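# Feed timber through powered rollers, then stop the feed

## Task

Get the timber piece all the way through the powered roller feed and leave the feed switched off at the end. Pressing the green button turns the feed on, and it keeps running until someone presses the red button. A blue lamp on the machine lights once a piece is almost through, and it stays lit afterwards.

## Robot and tools

Robots. Three identical i2rt Big YAM arms, arm1, arm2 and arm3. Each has six joints, a two-finger gripper and a camera on its wrist. A hand reaches roughly 1.0 m from the joint-1 axis. Feet (base_link) in the scene frame, in metres: arm1 at (-0.197, +0.613, +0.816), arm2 at (+1.106, -2.070, +0.726), arm3 at (+1.383, +0.619, +0.825). Each foot faces along its own +x, with quaternions (wxyz) of (+0.744, +0.005, -0.007, -0.668), (+0.613, -0.002, +0.005, +0.790) and (+0.665, -0.002, +0.005, -0.747). The fixed room cameras are cam_button, cam_end, cam_infeed, cam_line, cam_mouth, cam_over and cam_side. The wrist cameras are arm1_cam_wrist, arm2_cam_wrist and arm3_cam_wrist. Each image is 504x504 pixels.

Frame. There is one shared scene frame. Its origin is on the floor and +z points up. "hand" is the spot between the finger pads, about 1 cm behind the tips. The fingers point along the hand's +z and open and close along its y. hand_target is where the hand would sit at the joint targets the drive currently holds.

Joints. All joint values are absolute, in radians. joint1_rad runs from -2.879 to 2.879 and turns the arm about its foot; positive is counter-clockwise seen from above. joint2_rad (shoulder) runs from 0 to 3.141; 0 is upper arm back and level, and larger values raise it and then bring it forward. joint3_rad (elbow) runs from 0 to 3.019; 0 is folded and larger values open it. joint4_rad runs from -1.692 to 1.57 and pitches the hand; positive tilts the fingers up. joint5_rad runs from -1.57 to 1.57 and yaws the hand; positive is to the arm's right. joint6_rad runs from -2.094 to 2.094 and rolls the hand; positive is clockwise viewed from behind. gripper_m is the fingertip gap in metres, from 0 to 0.093.

move. Each robot gets its own object under its name. The optional "cameras" list picks the images to return. A robot you leave out gets no new command.
- "joints": a dict from joint name to an absolute target.
- "min_time_s" (0.1 to 8 s): the shortest time that robot's joint motions may take.
- "target": an absolute hand pose as a list of seven numbers [x, y, z, qw, qx, qy, qz], in metres in the scene frame, in the same form as the "hand" line. The hand follows a straight path from its current hand_target to this pose. Alongside "target", "joints" may hold only gripper_m.
- "speed" (0.002 to 0.5 m/s, default 0.25) caps the path speed. Rotation is capped at twice that number in rad/s. "speed" is refused unless "target" is also given.

For example: {"arm2": {"target": [x,y,z,qw,qx,qy,qz], "speed": 0.2, "joints": {"gripper_m": 0.08}}, "cameras": ["cam_button"]}. Motions in one call start together. All hand paths in a call finish together, paced by the slowest. A path takes 0.5 to 10 s and is cut off at 10 s. Hands lag behind, drift off the path, can overshoot the speed when the arm is stretched, and often stop a centimetre or more off. Paths do not avoid obstacles or other arms. A move with no action returns the full state, all images and the scene number. An unknown key makes a call invalid; an out-of-range value gets it refused. After a refusal, or a stop during a call, the rest of that reply's move, wait and finished_scene calls are skipped.

wait: "seconds" from 0 to 10, plus optional "cameras". The scene keeps running while it waits. zoom_image: "camera" plus "region" [x0, y0, x1, y1] in pixels from the top-left, at most 504 on each side. Only cameras in the latest images can be zoomed. finished_scene: "scene" is the current scene's number. It cannot be undone, and the goal must hold without the robots.

Results. The "move" line lists each robot sent a motion with "done" or its worst status. Robots not named are grouped under "as last shown" with "not commanded". joint_status and hand_status report how each motion ended:
- off_target: the joint stopped short of its target and may still be pushing.
- time_out: the joint ran out of time and now holds a nearby target; on_its_own lists the ones still moving, and "held at" shows the target, not the reading. To relieve the push, command the reported position.
- not_followed: a safety check, reported as "joint command not followed" or "pose unreachable", blocked the motion. The arm may keep retrying until you send new targets.

Joint velocities are in rad/s, and gripper_m's in m/s; "within noise" means the arm is still. Joint torques include gravity, carry a per-unit offset, and wrap at ±28 N m on joints 3 and 4. Images may be slightly older than the state. Camera poses can be off by a couple of degrees and millimetres.

Gripper. At a firm grip on a hard part, gripper_m reads up to 0.005 below the part's width, or on some units up to 0.002 above it. Shut on nothing it reads 0.000 to 0.003. For full force, command about 0.005 under the touch reading, or deeper for soft, small or round parts. To release, command a gap well above the reading. Fingers give about 50 to 64 N per pad.

Avoid:
- Pressing two robots hard against each other, including closing one gripper on another arm's fingers. The collision check can act late and ignores fingers, housings and wrist cameras.
- Hitting fixed or heavy objects, knocking things out of the work area, dropping parts or letting go of moving ones.
- Long pushing, holding loads, or staying outstretched. These heat the motors: a MOTOR HOT line shows at 85 °C, and at 100 °C the arm goes limp and drops for 30 to 60 s or more, with its keys marked "limit_stop_at_motor_heat" until you resend them.

Arms never stop just because they touch something, and the scene keeps running while you think. Loose objects may occasionally be nudged.

Each tool is called after "Request:" in YAML: its name, and indented under it one key for each argument.

## Session

Request:
move:
  cameras: ["all"]

Scene clock: 0.00 s.
Joint torques (N m): no reading
Motor temperatures (°C): arm1=[24 32 32 25 29 26 24] | arm2=[30 32 31 25 25 32 29] | arm3=[35 26 26 26 25 30 29]
Heat: arm1: hottest joint2_rad 32 °C; arm2: hottest joint2_rad 32 °C; arm3: hottest joint1_rad 35 °C.
Joint velocities: within noise
arm1.joint_positions: joint1_rad=+0.613 joint2_rad=+0.594 joint3_rad=+1.478 joint4_rad=-1.263 joint5_rad=+0.039 joint6_rad=+0.085 gripper_m=+0.09396
arm1.joint_status: not commanded
arm1.hand: x=-0.0691 y=+0.4460 z=+1.4212 quat_wxyz=(-0.522, -0.384, -0.729, +0.222) (m; scene frame)
arm1.hand_target: x=-0.0721 y=+0.4493 z=+1.4299 quat_wxyz=(-0.530, -0.381, -0.723, +0.225) (m; scene frame)
arm1.hand_status: not commanded
arm2.joint_positions: joint1_rad=+0.020 joint2_rad=+0.627 joint3_rad=+1.380 joint4_rad=-1.419 joint5_rad=+0.212 joint6_rad=-0.568 gripper_m=+0.09396
arm2.joint_status: not commanded
arm2.hand: x=+1.0821 y=-1.8370 z=+1.2420 quat_wxyz=(-0.402, +0.820, -0.364, -0.181) (m; scene frame)
arm2.hand_target: x=+1.0827 y=-1.8390 z=+1.2532 quat_wxyz=(-0.411, +0.814, -0.364, -0.189) (m; scene frame)
arm2.hand_status: not commanded
arm3.joint_positions: joint1_rad=-0.658 joint2_rad=+0.595 joint3_rad=+1.457 joint4_rad=-1.562 joint5_rad=+0.277 joint6_rad=-0.755 gripper_m=+0.09396
arm3.joint_status: not commanded
arm3.hand: x=+1.2281 y=+0.5215 z=+1.3595 quat_wxyz=(+0.121, -0.679, -0.588, +0.422) (m; scene frame)
arm3.hand_target: x=+1.2296 y=+0.5228 z=+1.3713 quat_wxyz=(+0.119, -0.676, -0.583, +0.436) (m; scene frame)
arm3.hand_status: not commanded
pictures: arm1_cam_wrist, arm2_cam_wrist, arm3_cam_wrist, cam_button, cam_end, cam_infeed, cam_line, cam_mouth, cam_over, cam_side

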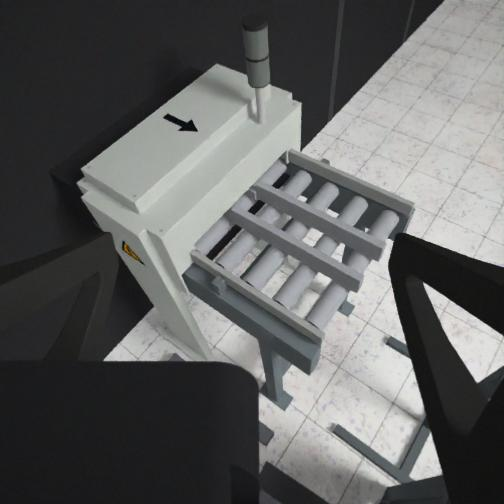

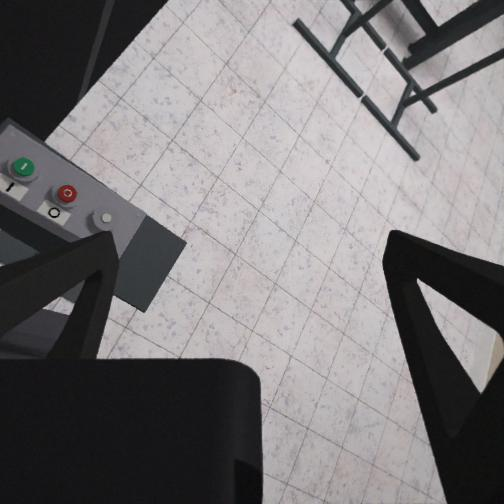

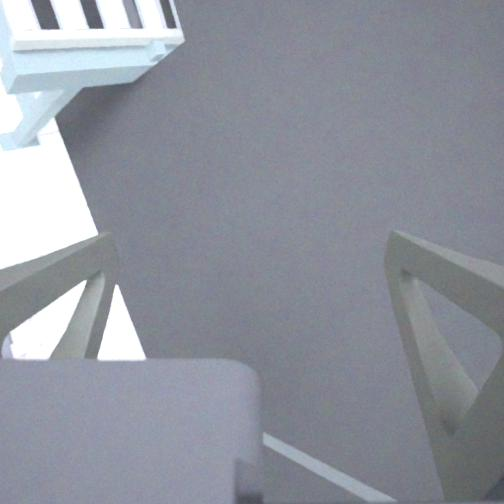

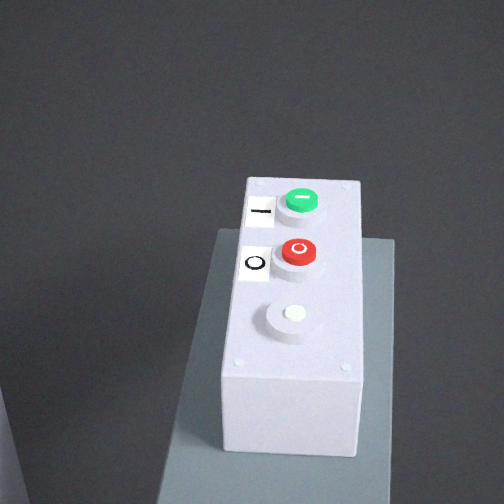

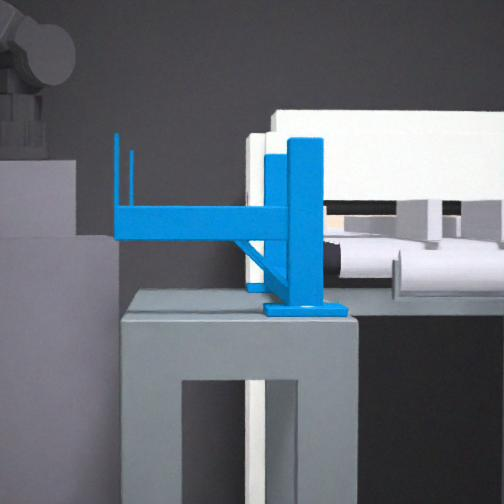

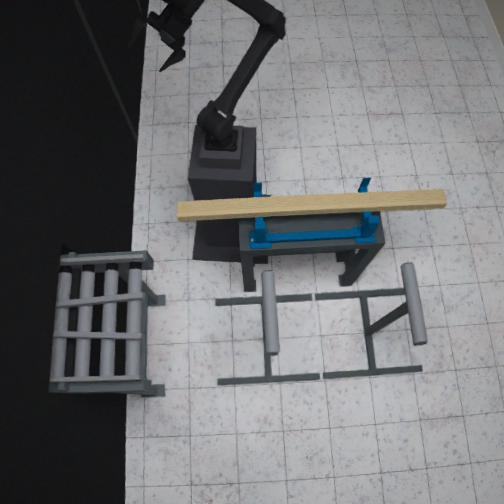

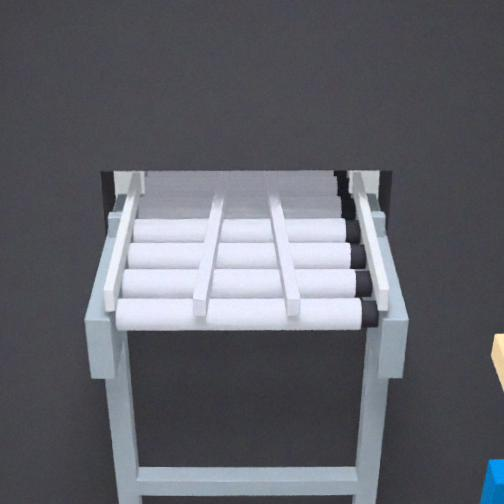

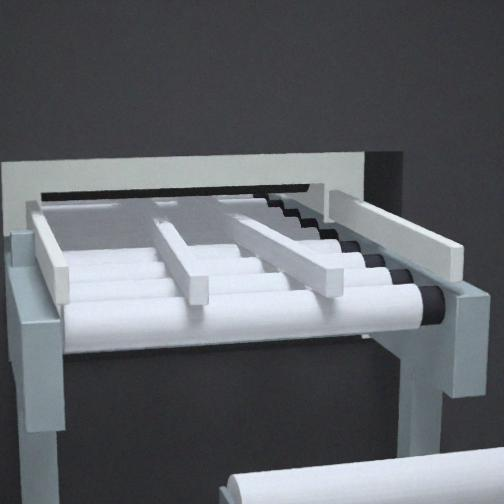

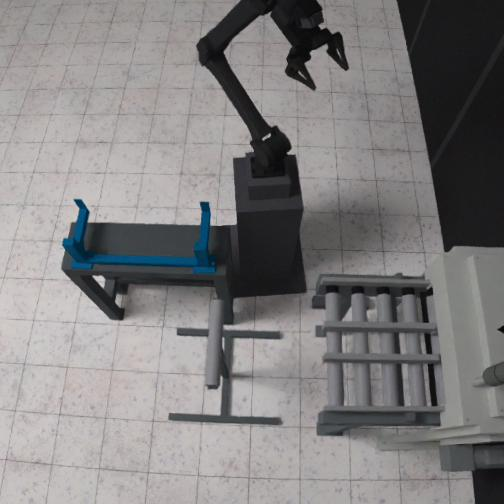

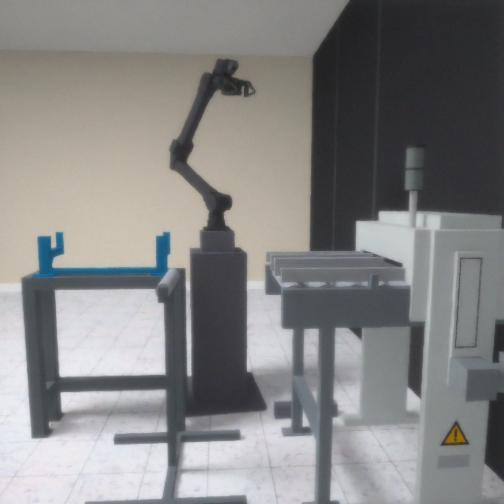

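Request:
zoom_image:
  camera: "cam_infeed"
  region: [40, 150, 460, 400]

Request:
zoom_image:
  camera: "cam_over"
  region: [40, 180, 504, 470]

Request:
zoom_image:
  camera: "cam_mouth"
  region: [0, 130, 504, 504]

Request:
zoom_image:
  camera: "cam_line"
  region: [80, 150, 504, 504]

Request:
zoom_image:
  camera: "cam_side"
  region: [0, 150, 504, 504]

Request:
zoom_image:
  camera: "cam_end"
  region: [80, 80, 504, 350]

Request:
zoom_image:
  camera: "cam_button"
  region: [150, 150, 420, 480]

Scaled by 1.200 from the camera's 504x504 image, which has a finer 720x720 frame.

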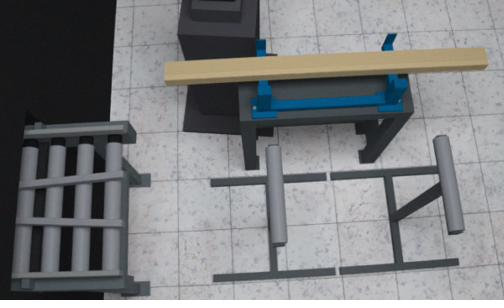

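Scaled by 1.086 from the camera's 504x504 image, which has a finer 720x720 frame.

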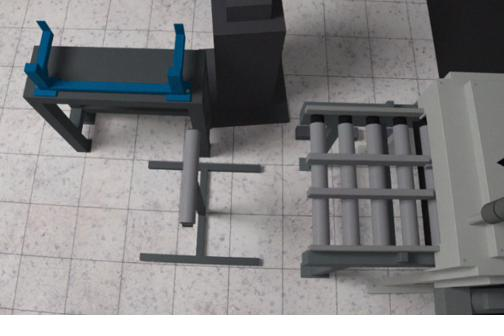

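Scaled by 1.000.

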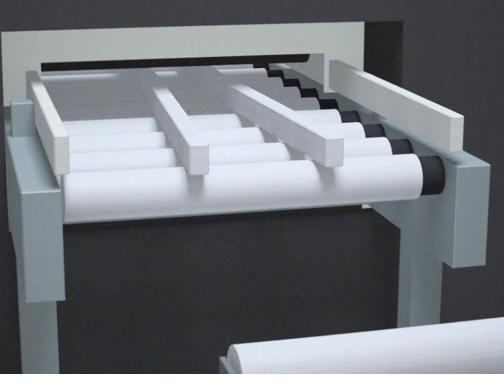

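Scaled by 1.189 from the camera's 504x504 image, which has a finer 720x720 frame.

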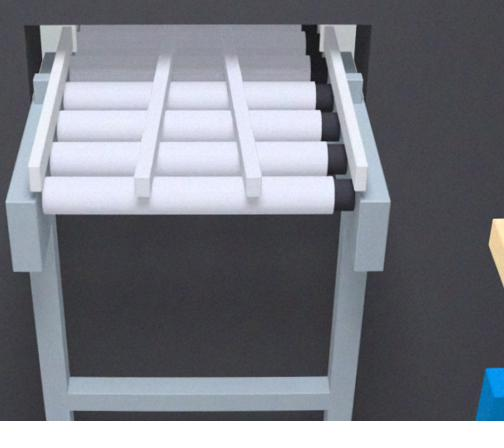

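Scaled by 1.000.

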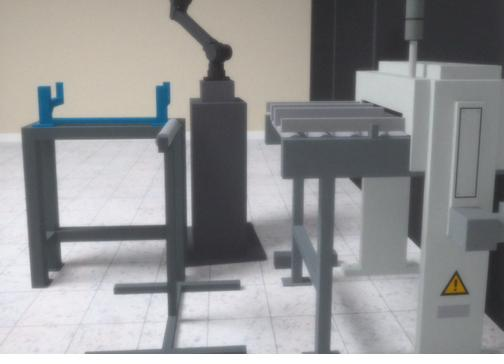

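Scaled by 1.189 from the camera's 504x504 image, which has a finer 720x720 frame.

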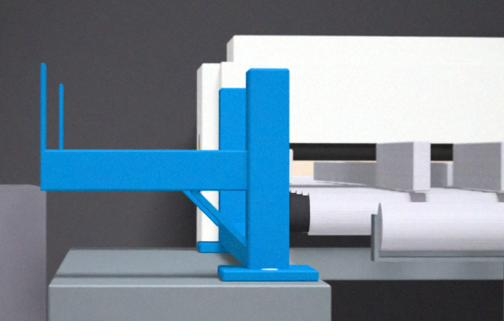

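Scaled by 1.527 from the camera's 504x504 image, which has a finer 720x720 frame.

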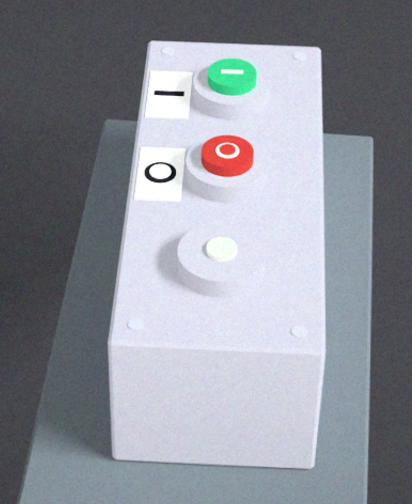

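Request:
zoom_image:
  camera: "cam_mouth"
  region: [0, 140, 252, 310]

Request:
zoom_image:
  camera: "cam_mouth"
  region: [240, 140, 504, 320]

Request:
zoom_image:
  camera: "cam_end"
  region: [300, 150, 504, 320]

Request:
zoom_image:
  camera: "arm1_cam_wrist"
  region: [60, 60, 430, 420]

Request:
zoom_image:
  camera: "cam_infeed"
  region: [40, 230, 180, 400]

Request:
zoom_image:
  camera: "cam_over"
  region: [300, 230, 504, 460]

Scaled by 2.000 from the camera's 504x504 image, which has a finer 720x720 frame.

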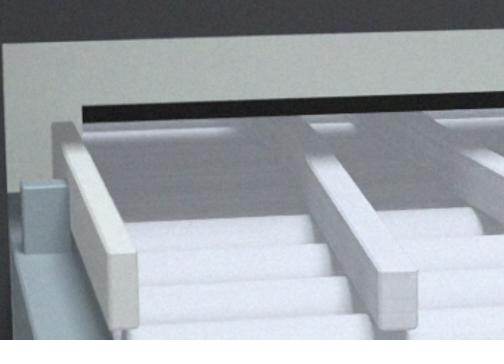

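Scaled by 1.909 from the camera's 504x504 image, which has a finer 720x720 frame.

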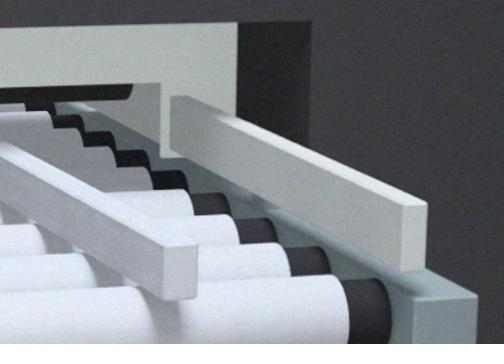

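Scaled by 2.471 from the camera's 504x504 image, which has a finer 720x720 frame.

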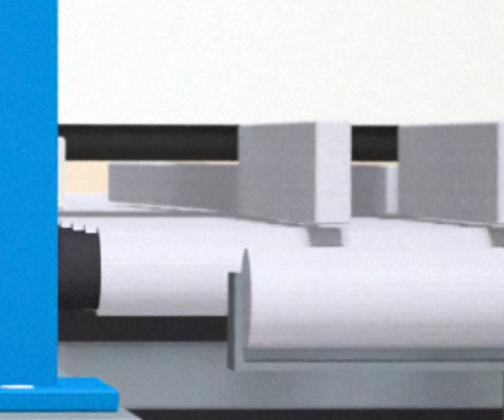

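Scaled by 1.362 from the camera's 504x504 image, which has a finer 720x720 frame.

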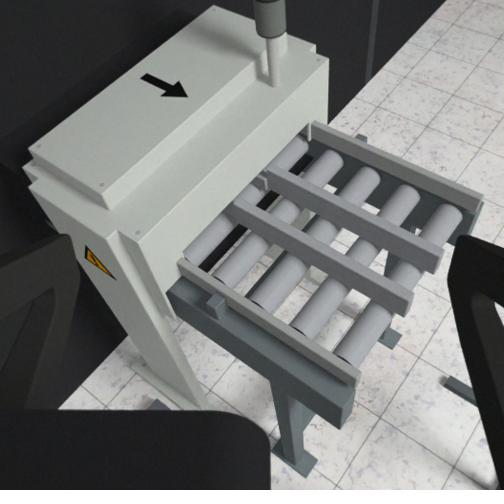

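Scaled by 2.965 from the camera's 504x504 image, which has a finer 720x720 frame.

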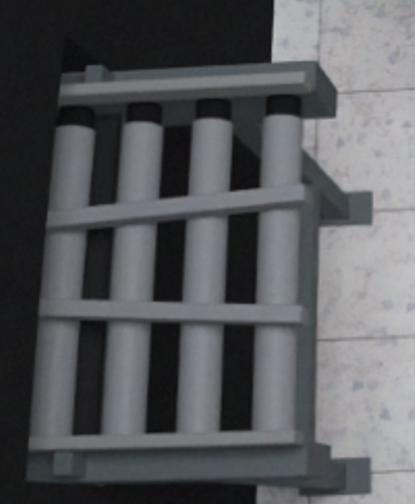

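Scaled by 2.191 from the camera's 504x504 image, which has a finer 720x720 frame.

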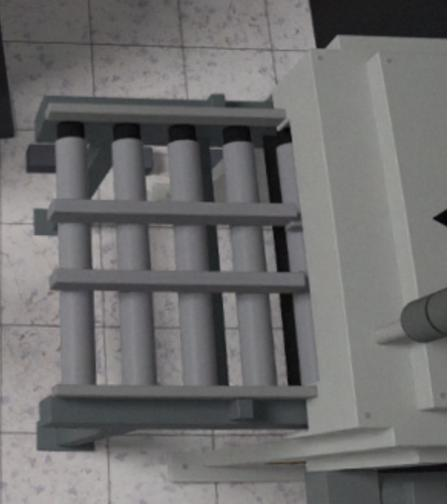

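Request:
zoom_image:
  camera: "cam_infeed"
  region: [160, 170, 320, 270]

Request:
zoom_image:
  camera: "cam_infeed"
  region: [320, 160, 480, 260]

Request:
zoom_image:
  camera: "cam_line"
  region: [440, 320, 504, 504]

Request:
zoom_image:
  camera: "cam_infeed"
  region: [200, 240, 440, 400]

Scaled by 3.150 from the camera's 504x504 image, which has a finer 720x720 frame.

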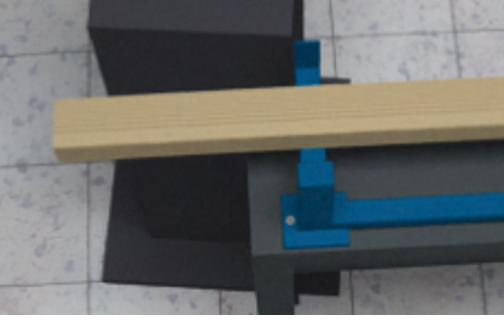

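Scaled by 3.150 from the camera's 504x504 image, which has a finer 720x720 frame.

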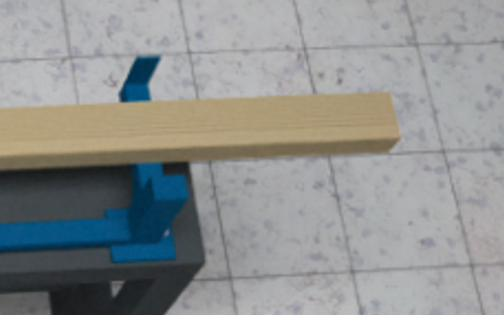

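Scaled by 2.739 from the camera's 504x504 image, which has a finer 720x720 frame.

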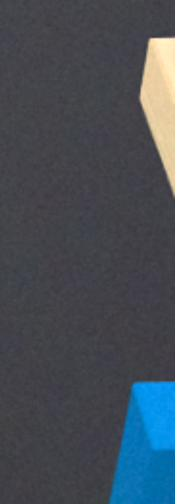

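Scaled by 2.100 from the camera's 504x504 image, which has a finer 720x720 frame.

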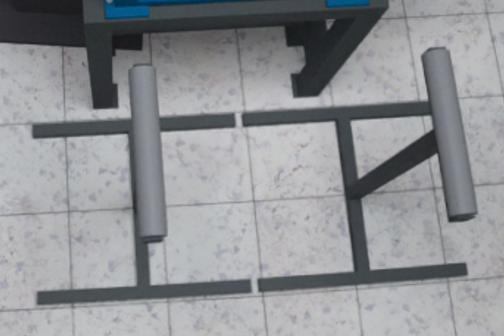

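Request:
move:
  arm3: {"joints": {"joint1_rad": 0.86, "joint2_rad": 1.5, "joint3_rad": 1.45, "joint4_rad": -1.52, "joint5_rad": 0.0, "joint6_rad": -0.8}, "min_time_s": 4}
  arm2: {"joints": {"joint1_rad": 0.15, "joint2_rad": 1.3, "joint3_rad": 1.3, "joint4_rad": -1.57, "joint5_rad": 0.0, "joint6_rad": 0.0, "gripper_m": 0.0}, "min_time_s": 4}
  cameras: ["cam_button", "cam_infeed", "arm2_cam_wrist", "arm3_cam_wrist"]

Scene clock: 8.67 s.
Joint torques (N m): arm1=[0.09 5.07 9.44 2.09 -0.02 0.11] | arm2=[1.08 -6.95 8.73 0.05 -0.12 0.1] | arm3=[0.26 -12.16 8.27 0.81 -0.19 0.04]
Motor temperatures (°C): arm1=[24 32 34 25 28 26 23] | arm2=[30 32 31 25 25 32 29] | arm3=[35 26 27 26 25 30 29]
Heat: arm1: hottest joint3_rad 34 °C; arm2: hottest joint2_rad 32 °C; arm3: hottest joint1_rad 35 °C.
move: arm2 done; arm3 done
Joint velocities: within noise
arm1: as last shown
arm2.joint_positions: joint1_rad=+0.140 joint2_rad=+1.284 joint3_rad=+1.301 joint4_rad=-1.561 joint5_rad=+0.003 joint6_rad=-0.010 gripper_m=+0.00035
arm2.joint_status: all done
arm2.hand: x=+0.9670 y=-1.7258 z=+0.9944 quat_wxyz=(-0.004, +0.834, -0.552, -0.008) (m; scene frame)
arm2.hand_target: x=+0.9632 y=-1.7278 z=+0.9882 quat_wxyz=(+0.005, +0.834, -0.552, +0.002) (m; scene frame)
arm2.hand_status: not commanded
arm3.joint_positions: joint1_rad=+0.857 joint2_rad=+1.494 joint3_rad=+1.457 joint4_rad=-1.532 joint5_rad=+0.002 joint6_rad=-0.791 gripper_m=+0.09396
arm3.joint_status: all done
arm3.hand: x=+1.6837 y=+0.2913 z=+1.0718 quat_wxyz=(+0.005, -0.019, -1.000, -0.001) (m; scene frame)
arm3.hand_target: x=+1.6861 y=+0.2911 z=+1.0663 quat_wxyz=(+0.004, -0.013, -1.000, -0.002) (m; scene frame)
arm3.hand_status: not commanded
pictures: arm2_cam_wrist, arm3_cam_wrist, cam_button, cam_infeed
camera_calibration:
arm2_cam_wrist: T_world_to_cam=[[0.917447, 0.397853, -0.0021672, -0.197629], [0.329917, -0.757719, 0.563043, -2.18175], [0.222366, -0.517276, -0.826425, -0.159929], [0, 0, 0, 1]] pos_world=[0.936672, -1.65725, 1.09582]
arm3_cam_wrist: T_world_to_cam=[[-0.035703, -0.999284, -0.0125188, 0.364621], [-0.799966, 0.0210691, 0.599675, 0.699172], [-0.598982, 0.0314248, -0.800146, 1.98172], [0, 0, 0, 1]] pos_world=[1.75934, 0.287354, 1.17095]

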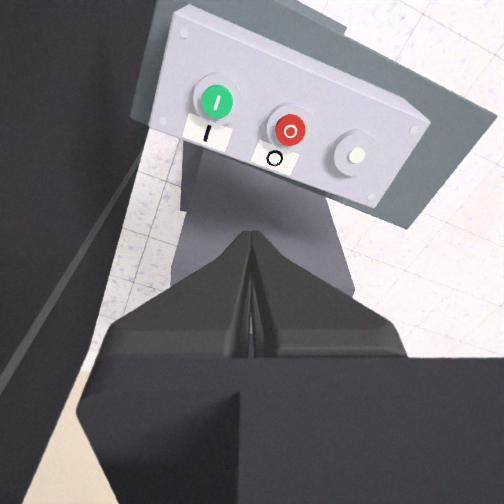

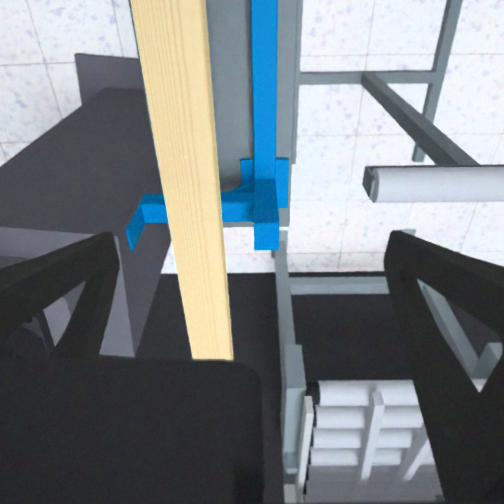

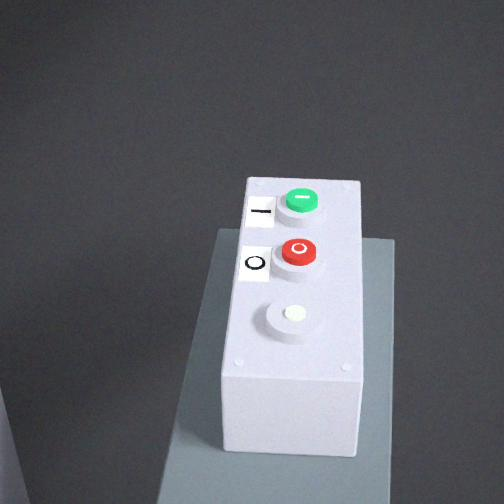

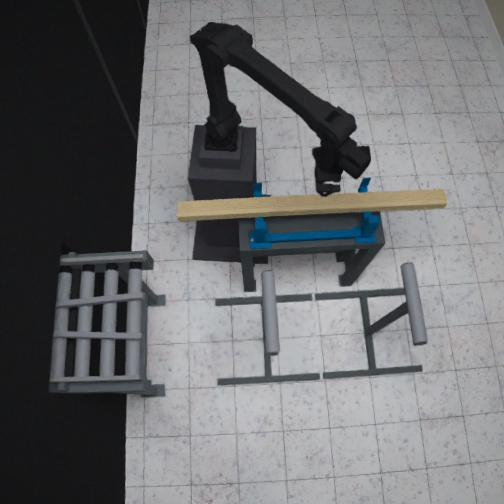

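Request:
zoom_image:
  camera: "cam_infeed"
  region: [270, 120, 410, 240]

Request:
zoom_image:
  camera: "arm3_cam_wrist"
  region: [80, 150, 420, 400]

Scaled by 3.600 from the camera's 504x504 image, which has a finer 720x720 frame.

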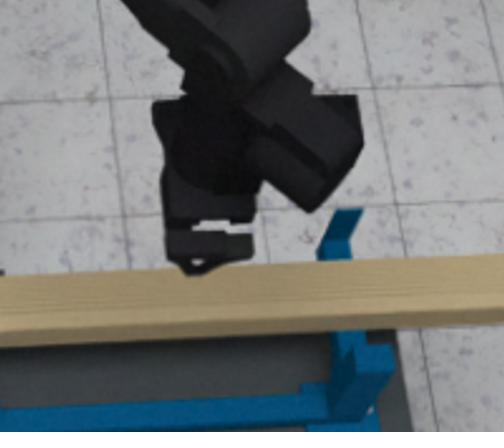

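Scaled by 1.482 from the camera's 504x504 image, which has a finer 720x720 frame.

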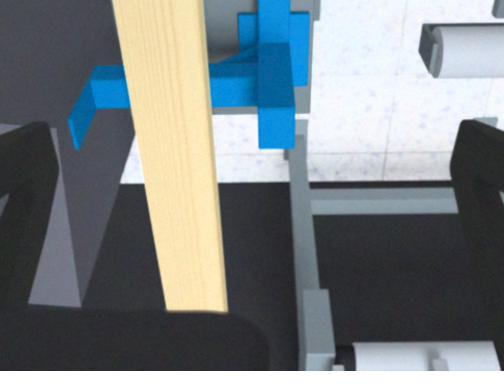

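Request:
move:
  arm3: {"target": [1.69, 0.34, 1.0, 0, 0, 1, 0], "speed": 0.15}
  arm2: {"target": [0.95, -1.745, 0.92, 0, 0.834, -0.552, 0], "speed": 0.15}
  cameras: ["cam_button", "cam_infeed", "arm2_cam_wrist", "arm3_cam_wrist"]

Scene clock: 11.50 s.
Joint torques (N m): arm1=[0.03 5.01 9.47 2.06 -0.01 0.1] | arm2=[1.14 -8.76 8.5 0.81 0.09 0.04] | arm3=[0.44 -13.92 7.71 0.76 -0.12 0.13]
Motor temperatures (°C): arm1=[24 32 35 25 28 26 23] | arm2=[30 32 32 25 25 32 29] | arm3=[35 27 27 26 25 30 29]
Heat: arm1: hottest joint3_rad 35 °C; arm2: hottest joint2_rad 32 °C; arm3: hottest joint1_rad 35 °C.
move: arm2 done; arm3 done
Joint velocities: within noise
arm1: as last shown
arm2.joint_positions: joint1_rad=+0.195 joint2_rad=+1.284 joint3_rad=+1.109 joint4_rad=-1.394 joint5_rad=+0.003 joint6_rad=+0.044 gripper_m=+0.00035
arm2.joint_status: not commanded
arm2.hand: x=+0.9537 y=-1.7456 z=+0.9214 quat_wxyz=(+0.003, +0.834, -0.552, +0.002) (m; scene frame)
arm2.hand_target: x=+0.9500 y=-1.7451 z=+0.9199 quat_wxyz=(+0.000, +0.834, -0.552, +0.000) (m; scene frame)
arm2.hand_status: done (0.004 m and 0.4 deg from the pose sent, 0.079 m and 1.1 deg at the start)
arm3.joint_positions: joint1_rad=+0.938 joint2_rad=+1.465 joint3_rad=+1.217 joint4_rad=-1.342 joint5_rad=-0.002 joint6_rad=-0.748 gripper_m=+0.09396
arm3.joint_status: not commanded
arm3.hand: x=+1.6886 y=+0.3363 z=+0.9934 quat_wxyz=(+0.011, +0.000, -1.000, -0.010) (m; scene frame)
arm3.hand_target: x=+1.6900 y=+0.3400 z=+1.0000 quat_wxyz=(+0.000, +0.000, -1.000, +0.000) (m; scene frame)
arm3.hand_status: done (0.008 m and 1.7 deg from the pose sent, 0.087 m and 2.2 deg at the start)
pictures: arm2_cam_wrist, arm3_cam_wrist, cam_button, cam_infeed
camera_calibration:
arm2_cam_wrist: T_world_to_cam=[[0.916951, 0.398995, -0.0020621, -0.175355], [0.325033, -0.743957, 0.58385, -2.14175], [0.231419, -0.536032, -0.811859, -0.282315], [0, 0, 0, 1]] pos_world=[0.922265, -1.67474, 1.0209]
arm3_cam_wrist: T_world_to_cam=[[0.00168488, -0.99954, -0.0302704, 0.363307], [-0.792836, -0.019783, 0.609114, 0.741457], [-0.609433, 0.0229731, -0.792505, 1.93334], [0, 0, 0, 1]] pos_world=[1.76549, 0.333393, 1.09155]

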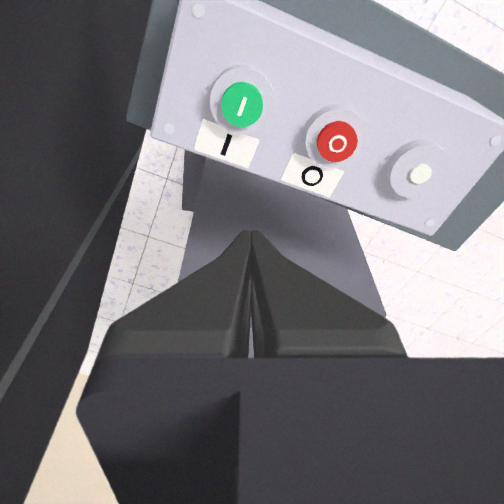

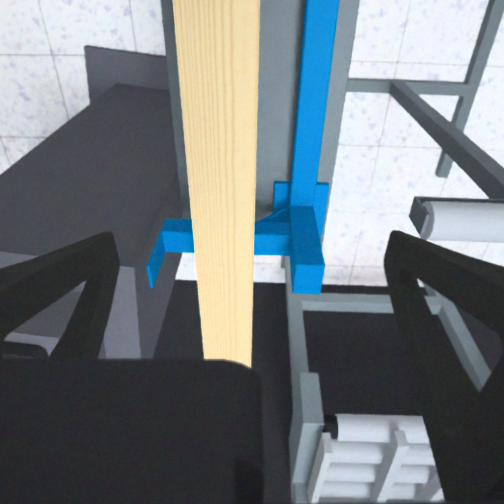

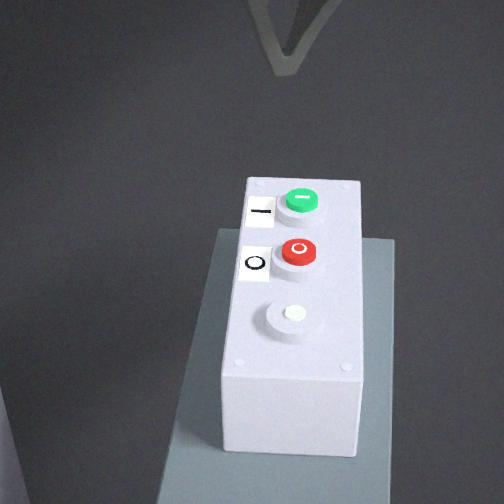

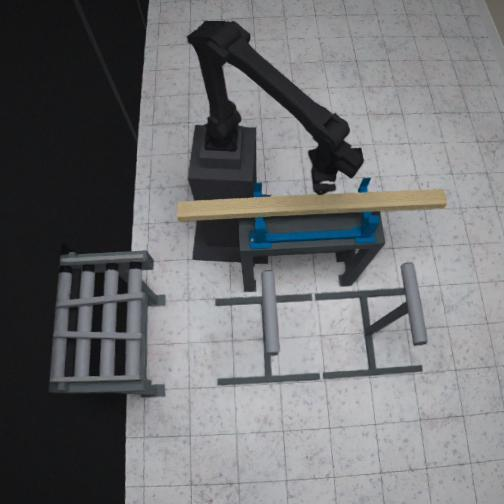

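Request:
move:
  arm3: {"target": [1.69, 0.361, 0.93, 0, 0, 1, 0], "speed": 0.15}
  arm2: {"target": [0.94, -1.734, 0.85, 0, 0.834, -0.552, 0], "speed": 0.15}
  cameras: ["cam_button", "cam_infeed", "arm2_cam_wrist", "arm3_cam_wrist"]

Scene clock: 13.33 s.
Joint torques (N m): arm1=[0.03 5.01 9.44 2.09 -0.02 0.11] | arm2=[1.2 -7.59 8.47 0.95 0.05 0.05] | arm3=[0.79 -11.22 7.38 0.92 -0.09 0.2]
Motor temperatures (°C): arm1=[24 32 35 25 28 26 23] | arm2=[30 32 32 25 25 32 28] | arm3=[35 27 27 26 25 30 29]
Heat: arm1: hottest joint3_rad 35 °C; arm2: hottest joint2_rad 32 °C; arm3: hottest joint1_rad 35 °C.
move: arm2 done; arm3 done
Joint velocities: within noise
arm1: as last shown
arm2.joint_positions: joint1_rad=+0.204 joint2_rad=+1.360 joint3_rad=+1.001 joint4_rad=-1.198 joint5_rad=+0.003 joint6_rad=+0.054 gripper_m=+0.00035
arm2.joint_status: not commanded
arm2.hand: x=+0.9446 y=-1.7353 z=+0.8555 quat_wxyz=(+0.000, +0.834, -0.552, -0.003) (m; scene frame)
arm2.hand_target: x=+0.9401 y=-1.7341 z=+0.8500 quat_wxyz=(+0.000, +0.834, -0.552, +0.000) (m; scene frame)
arm2.hand_status: done (0.007 m and 0.3 deg from the pose sent, 0.074 m and 0.4 deg at the start)
arm3.joint_positions: joint1_rad=+0.976 joint2_rad=+1.462 joint3_rad=+1.051 joint4_rad=-1.150 joint5_rad=-0.002 joint6_rad=-0.709 gripper_m=+0.09396
arm3.joint_status: not commanded
arm3.hand: x=+1.6877 y=+0.3577 z=+0.9341 quat_wxyz=(+0.001, +0.000, -1.000, -0.001) (m; scene frame)
arm3.hand_target: x=+1.6899 y=+0.3611 z=+0.9301 quat_wxyz=(+0.000, +0.000, -1.000, +0.000) (m; scene frame)
arm3.hand_status: done (0.006 m and 0.1 deg from the pose sent, 0.068 m and 1.7 deg at the start)
pictures: arm2_cam_wrist, arm3_cam_wrist, cam_button, cam_infeed
camera_calibration:
arm2_cam_wrist: T_world_to_cam=[[0.917303, 0.398181, -0.00258563, -0.172492], [0.327365, -0.750433, 0.574179, -2.09777], [0.226687, -0.527543, -0.818726, -0.303081], [0, 0, 0, 1]] pos_world=[0.913669, -1.66544, 0.95591]
arm3_cam_wrist: T_world_to_cam=[[0.00104831, -0.999929, -0.0118899, 0.367021], [-0.804994, -0.00789792, 0.593231, 0.808315], [-0.593282, 0.00894943, -0.804945, 1.87478], [0, 0, 0, 1]] pos_world=[1.76258, 0.356601, 1.03394]

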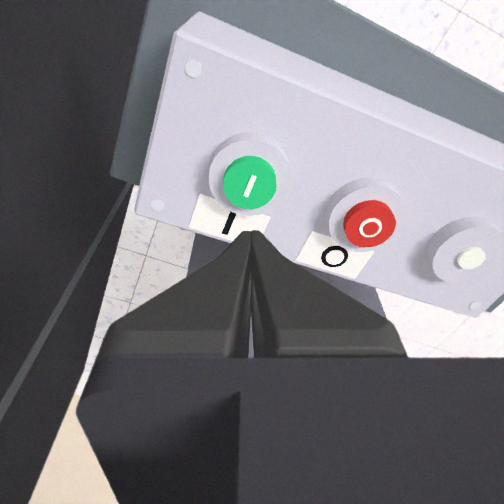

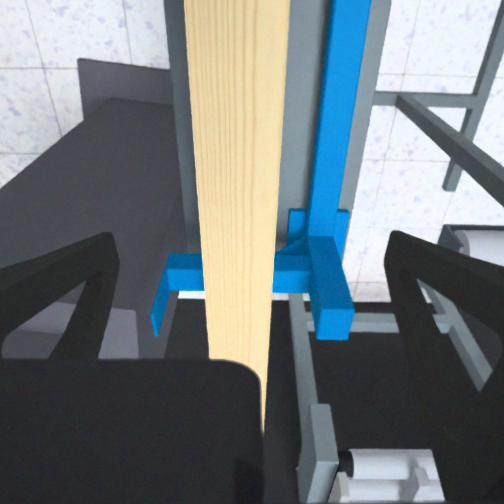

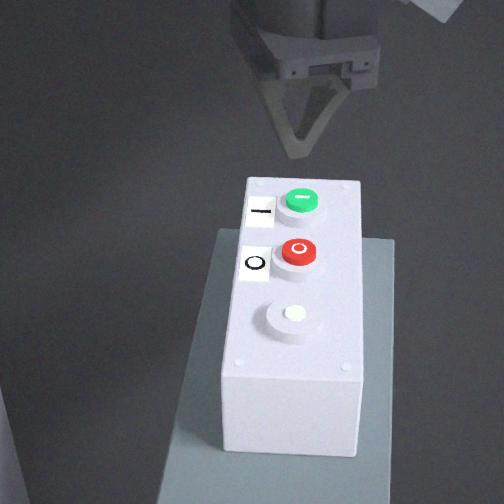

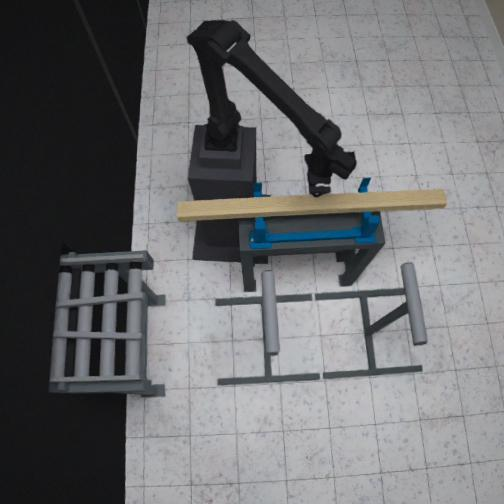

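Request:
zoom_image:
  camera: "cam_infeed"
  region: [280, 140, 380, 230]

Request:
zoom_image:
  camera: "arm3_cam_wrist"
  region: [100, 150, 420, 450]

Scaled by 5.040 from the camera's 504x504 image, which has a finer 720x720 frame.

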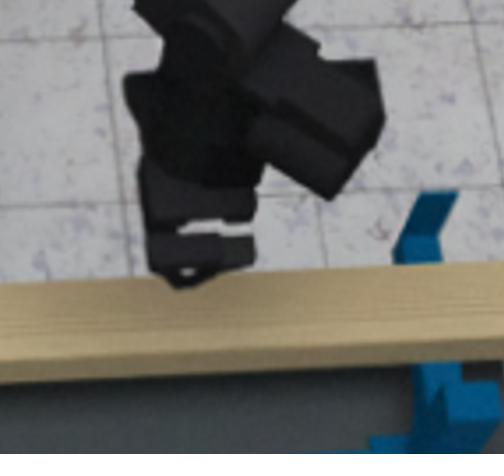

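Scaled by 1.575 from the camera's 504x504 image, which has a finer 720x720 frame.

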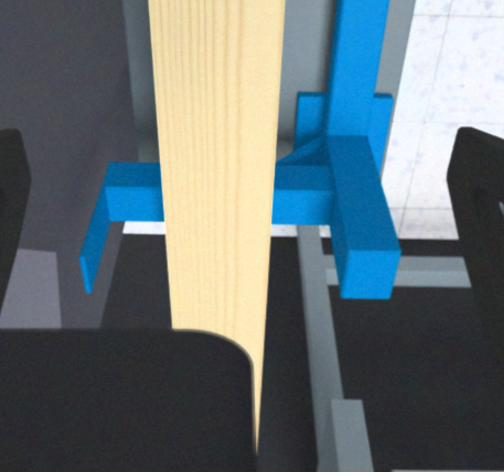

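Request:
move:
  arm3: {"target": [1.69, 0.373, 0.86, 0, 0, 1, 0], "speed": 0.15}
  arm2: {"target": [0.9415, -1.738, 0.825, 0, 0.834, -0.552, 0], "speed": 0.1}
  cameras: ["cam_button", "cam_infeed", "arm2_cam_wrist", "arm3_cam_wrist"]

Request:
zoom_image:
  camera: "cam_infeed"
  region: [280, 140, 380, 230]

Scene clock: 15.53 s.
Joint torques (N m): arm1=[0.09 5.01 9.47 2.1 -0.03 0.1] | arm2=[0.62 -7.3 7.79 0.84 0.13 0.04] | arm3=[0.67 -10.64 6.84 0.92 -0.08 0.18]
Motor temperatures (°C): arm1=[24 32 35 25 28 26 23] | arm2=[30 32 32 25 25 32 28] | arm3=[35 27 27 26 25 30 29]
Heat: arm1: hottest joint3_rad 35 °C; arm2: hottest joint2_rad 32 °C; arm3: hottest joint1_rad 35 °C.
move: arm2 done; arm3 done
Joint velocities: within noise
arm1: as last shown
arm2.joint_positions: joint1_rad=+0.204 joint2_rad=+1.375 joint3_rad=+0.951 joint4_rad=-1.126 joint5_rad=+0.004 joint6_rad=+0.055 gripper_m=+0.00035
arm2.joint_status: not commanded
arm2.hand: x=+0.9453 y=-1.7376 z=+0.8331 quat_wxyz=(-0.002, +0.834, -0.552, -0.006) (m; scene frame)
arm2.hand_target: x=+0.9416 y=-1.7381 z=+0.8252 quat_wxyz=(+0.000, +0.834, -0.552, +0.000) (m; scene frame)
arm2.hand_status: done (0.009 m and 0.7 deg from the pose sent, 0.031 m and 0.3 deg at the start)
arm3.joint_positions: joint1_rad=+0.999 joint2_rad=+1.538 joint3_rad=+0.928 joint4_rad=-0.949 joint5_rad=-0.002 joint6_rad=-0.685 gripper_m=+0.09396
arm3.joint_status: not commanded
arm3.hand: x=+1.6875 y=+0.3697 z=+0.8654 quat_wxyz=(-0.001, -0.001, -1.000, +0.000) (m; scene frame)
arm3.hand_target: x=+1.6899 y=+0.3730 z=+0.8601 quat_wxyz=(+0.000, +0.000, -1.000, +0.000) (m; scene frame)
arm3.hand_status: done (0.007 m and 0.2 deg from the pose sent, 0.076 m and 0.1 deg at the start)
pictures: arm2_cam_wrist, arm3_cam_wrist, cam_button, cam_infeed
camera_calibration:
arm2_cam_wrist: T_world_to_cam=[[0.917429, 0.397892, -0.00252356, -0.173059], [0.328736, -0.754372, 0.568203, -2.08998], [0.224179, -0.522116, -0.822885, -0.307556], [0, 0, 0, 1]] pos_world=[0.914771, -1.66835, 0.934015]
arm3_cam_wrist: T_world_to_cam=[[-0.000134904, -0.999953, -0.00964803, 0.378238], [-0.806826, -0.0055911, 0.590762, 0.853465], [-0.590789, 0.00786398, -0.806788, 1.81694], [0, 0, 0, 1]] pos_world=[1.76207, 0.368704, 0.965338]

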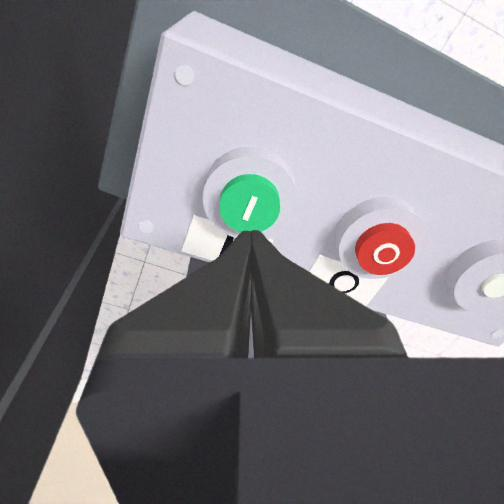

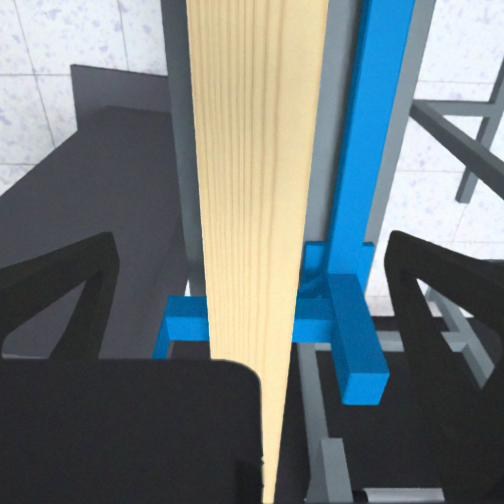

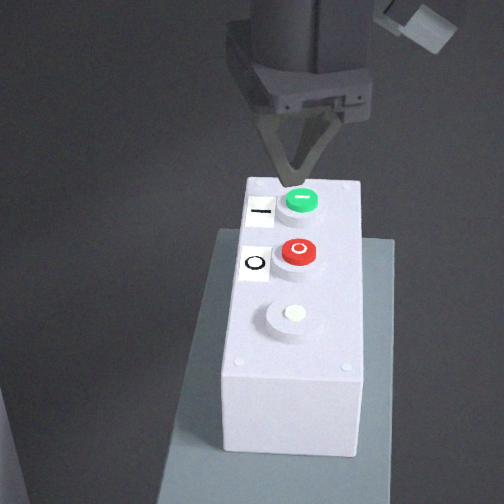

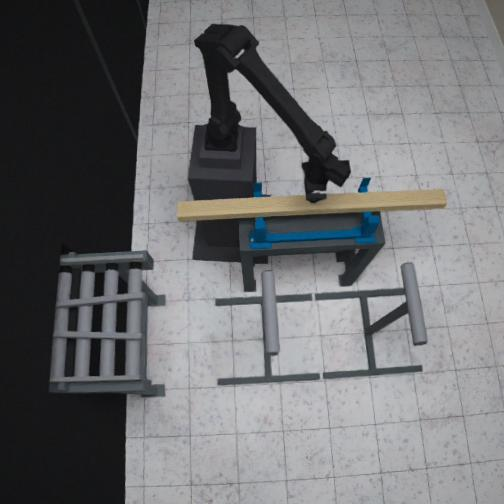

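Scaled by 5.040 from the camera's 504x504 image, which has a finer 720x720 frame.

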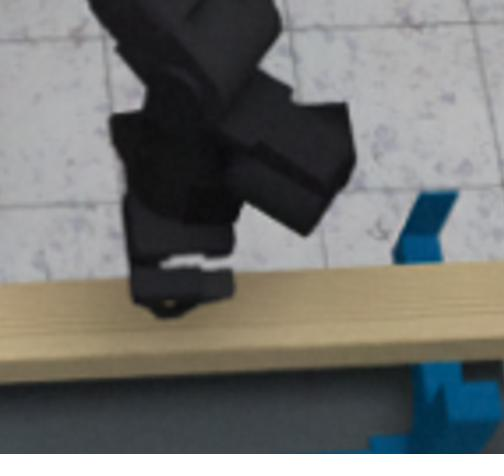

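Request:
move:
  arm3: {"target": [1.69, 0.374, 0.80, 0, 0, 1, 0], "speed": 0.1}
  cameras: ["cam_infeed", "arm3_cam_wrist"]

Request:
zoom_image:
  camera: "cam_infeed"
  region: [280, 140, 380, 230]

Scene clock: 17.00 s.
Joint torques (N m): arm1=[0.03 5.01 9.44 2.1 -0.01 0.11] | arm2=[0.91 -7.36 7.76 0.8 0.07 0.11] | arm3=[0.56 -11.11 5.74 0.84 -0.07 0.17]
Motor temperatures (°C): arm1=[24 32 36 25 28 26 23] | arm2=[30 32 32 25 25 32 28] | arm3=[35 27 27 26 25 30 29]
Heat: arm1: hottest joint3_rad 36 °C; arm2: hottest joint2_rad 32 °C; arm3: hottest joint1_rad 35 °C.
move: arm3 done
Joint velocities: within noise
arm1, arm2: as last shown
arm2.hand_target: x=+0.9416 y=-1.7382 z=+0.8252 quat_wxyz=(+0.000, +0.834, -0.552, +0.000) (m; scene frame)
arm3.joint_positions: joint1_rad=+1.000 joint2_rad=+1.651 joint3_rad=+0.871 joint4_rad=-0.774 joint5_rad=-0.002 joint6_rad=-0.683 gripper_m=+0.09396
arm3.joint_status: not commanded
arm3.hand: x=+1.6887 y=+0.3691 z=+0.8064 quat_wxyz=(-0.002, -0.002, -1.000, +0.002) (m; scene frame)
arm3.hand_target: x=+1.6898 y=+0.3741 z=+0.8001 quat_wxyz=(+0.000, +0.000, -1.000, +0.000) (m; scene frame)
arm3.hand_status: done (0.008 m and 0.4 deg from the pose sent, 0.066 m and 0.2 deg at the start)
pictures: arm3_cam_wrist, cam_infeed
camera_calibration:
arm3_cam_wrist: T_world_to_cam=[[-0.00121589, -0.999973, -0.00725109, 0.377014], [-0.808602, -0.00328307, 0.588347, 0.893336], [-0.588355, 0.00657861, -0.808576, 1.76792], [0, 0, 0, 1]] pos_world=[1.76297, 0.368306, 0.906636]

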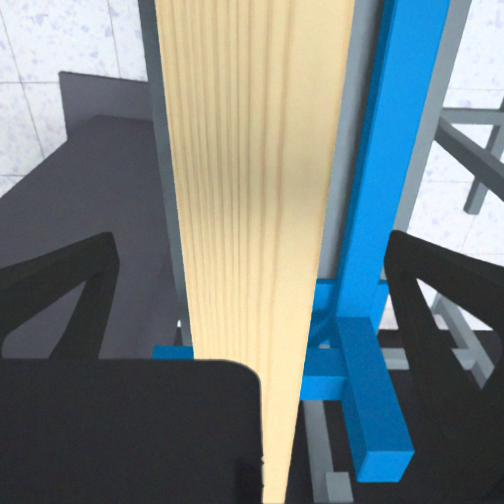

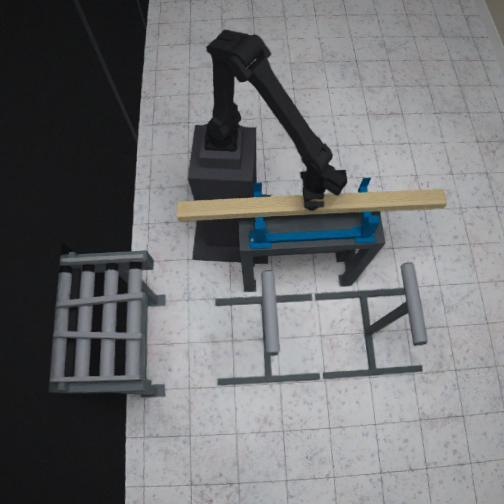

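Scaled by 5.040 from the camera's 504x504 image, which has a finer 720x720 frame.

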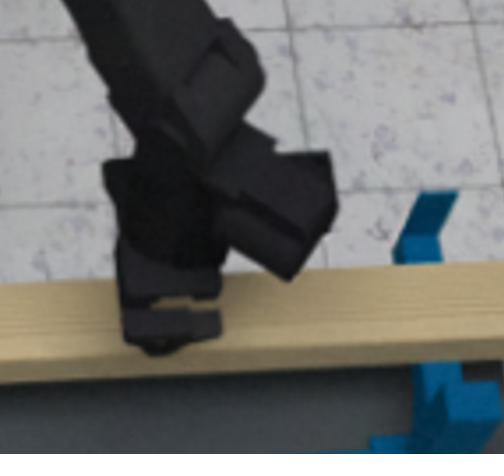

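Request:
move:
  arm3: {"target": [1.69, 0.372, 0.764, 0, 0, 1, 0], "speed": 0.08}
  cameras: ["cam_infeed", "arm3_cam_wrist"]

Request:
zoom_image:
  camera: "cam_infeed"
  region: [280, 140, 380, 230]

Scene clock: 18.40 s.
Joint torques (N m): arm1=[0.15 4.89 9.46 2.1 -0.01 0.11] | arm2=[0.32 -7.47 7.62 1.01 0.12 0.1] | arm3=[0.67 -11.81 5.2 0.88 -0.07 0.14]
Motor temperatures (°C): arm1=[24 32 36 25 28 26 23] | arm2=[30 32 32 25 25 32 28] | arm3=[35 27 27 26 25 30 29]
Heat: arm1: hottest joint3_rad 36 °C; arm2: hottest joint2_rad 32 °C; arm3: hottest joint1_rad 35 °C.
move: arm3 done
Joint velocities: within noise
arm1, arm2: as last shown
arm3.joint_positions: joint1_rad=+1.000 joint2_rad=+1.737 joint3_rad=+0.852 joint4_rad=-0.671 joint5_rad=-0.002 joint6_rad=-0.683 gripper_m=+0.09396
arm3.joint_status: not commanded
arm3.hand: x=+1.6897 y=+0.3682 z=+0.7699 quat_wxyz=(-0.002, -0.002, -1.000, +0.001) (m; scene frame)
arm3.hand_target: x=+1.6898 y=+0.3721 z=+0.7641 quat_wxyz=(+0.000, +0.000, -1.000, +0.000) (m; scene frame)
arm3.hand_status: done (0.007 m and 0.3 deg from the pose sent, 0.043 m and 0.4 deg at the start)
pictures: arm3_cam_wrist, cam_infeed
camera_calibration:
arm3_cam_wrist: T_world_to_cam=[[-0.00120524, -0.999965, -0.00824937, 0.376596], [-0.807883, -0.00388805, 0.589331, 0.913852], [-0.589342, 0.0073748, -0.80785, 1.73979], [0, 0, 0, 1]] pos_world=[1.76407, 0.367306, 0.870037]

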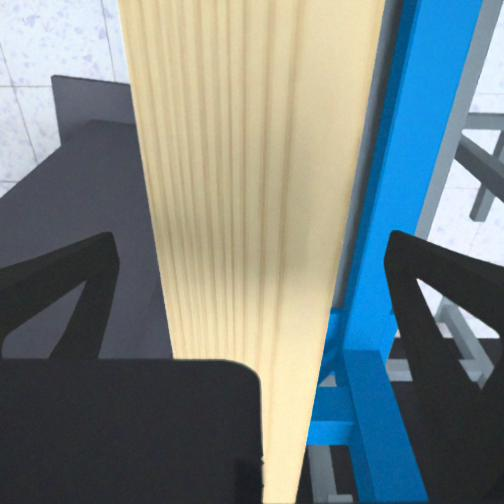

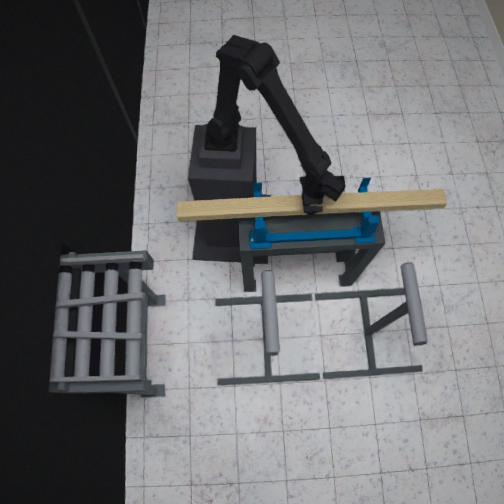

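Scaled by 5.040 from the camera's 504x504 image, which has a finer 720x720 frame.

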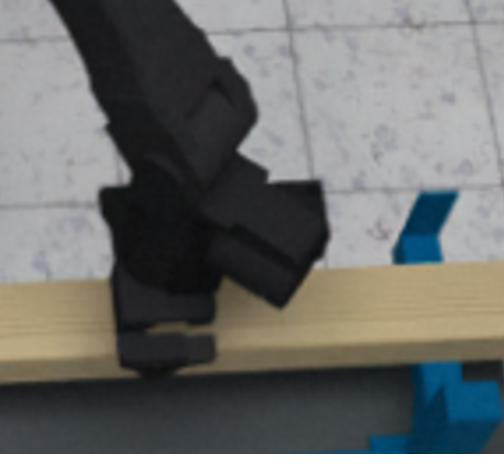

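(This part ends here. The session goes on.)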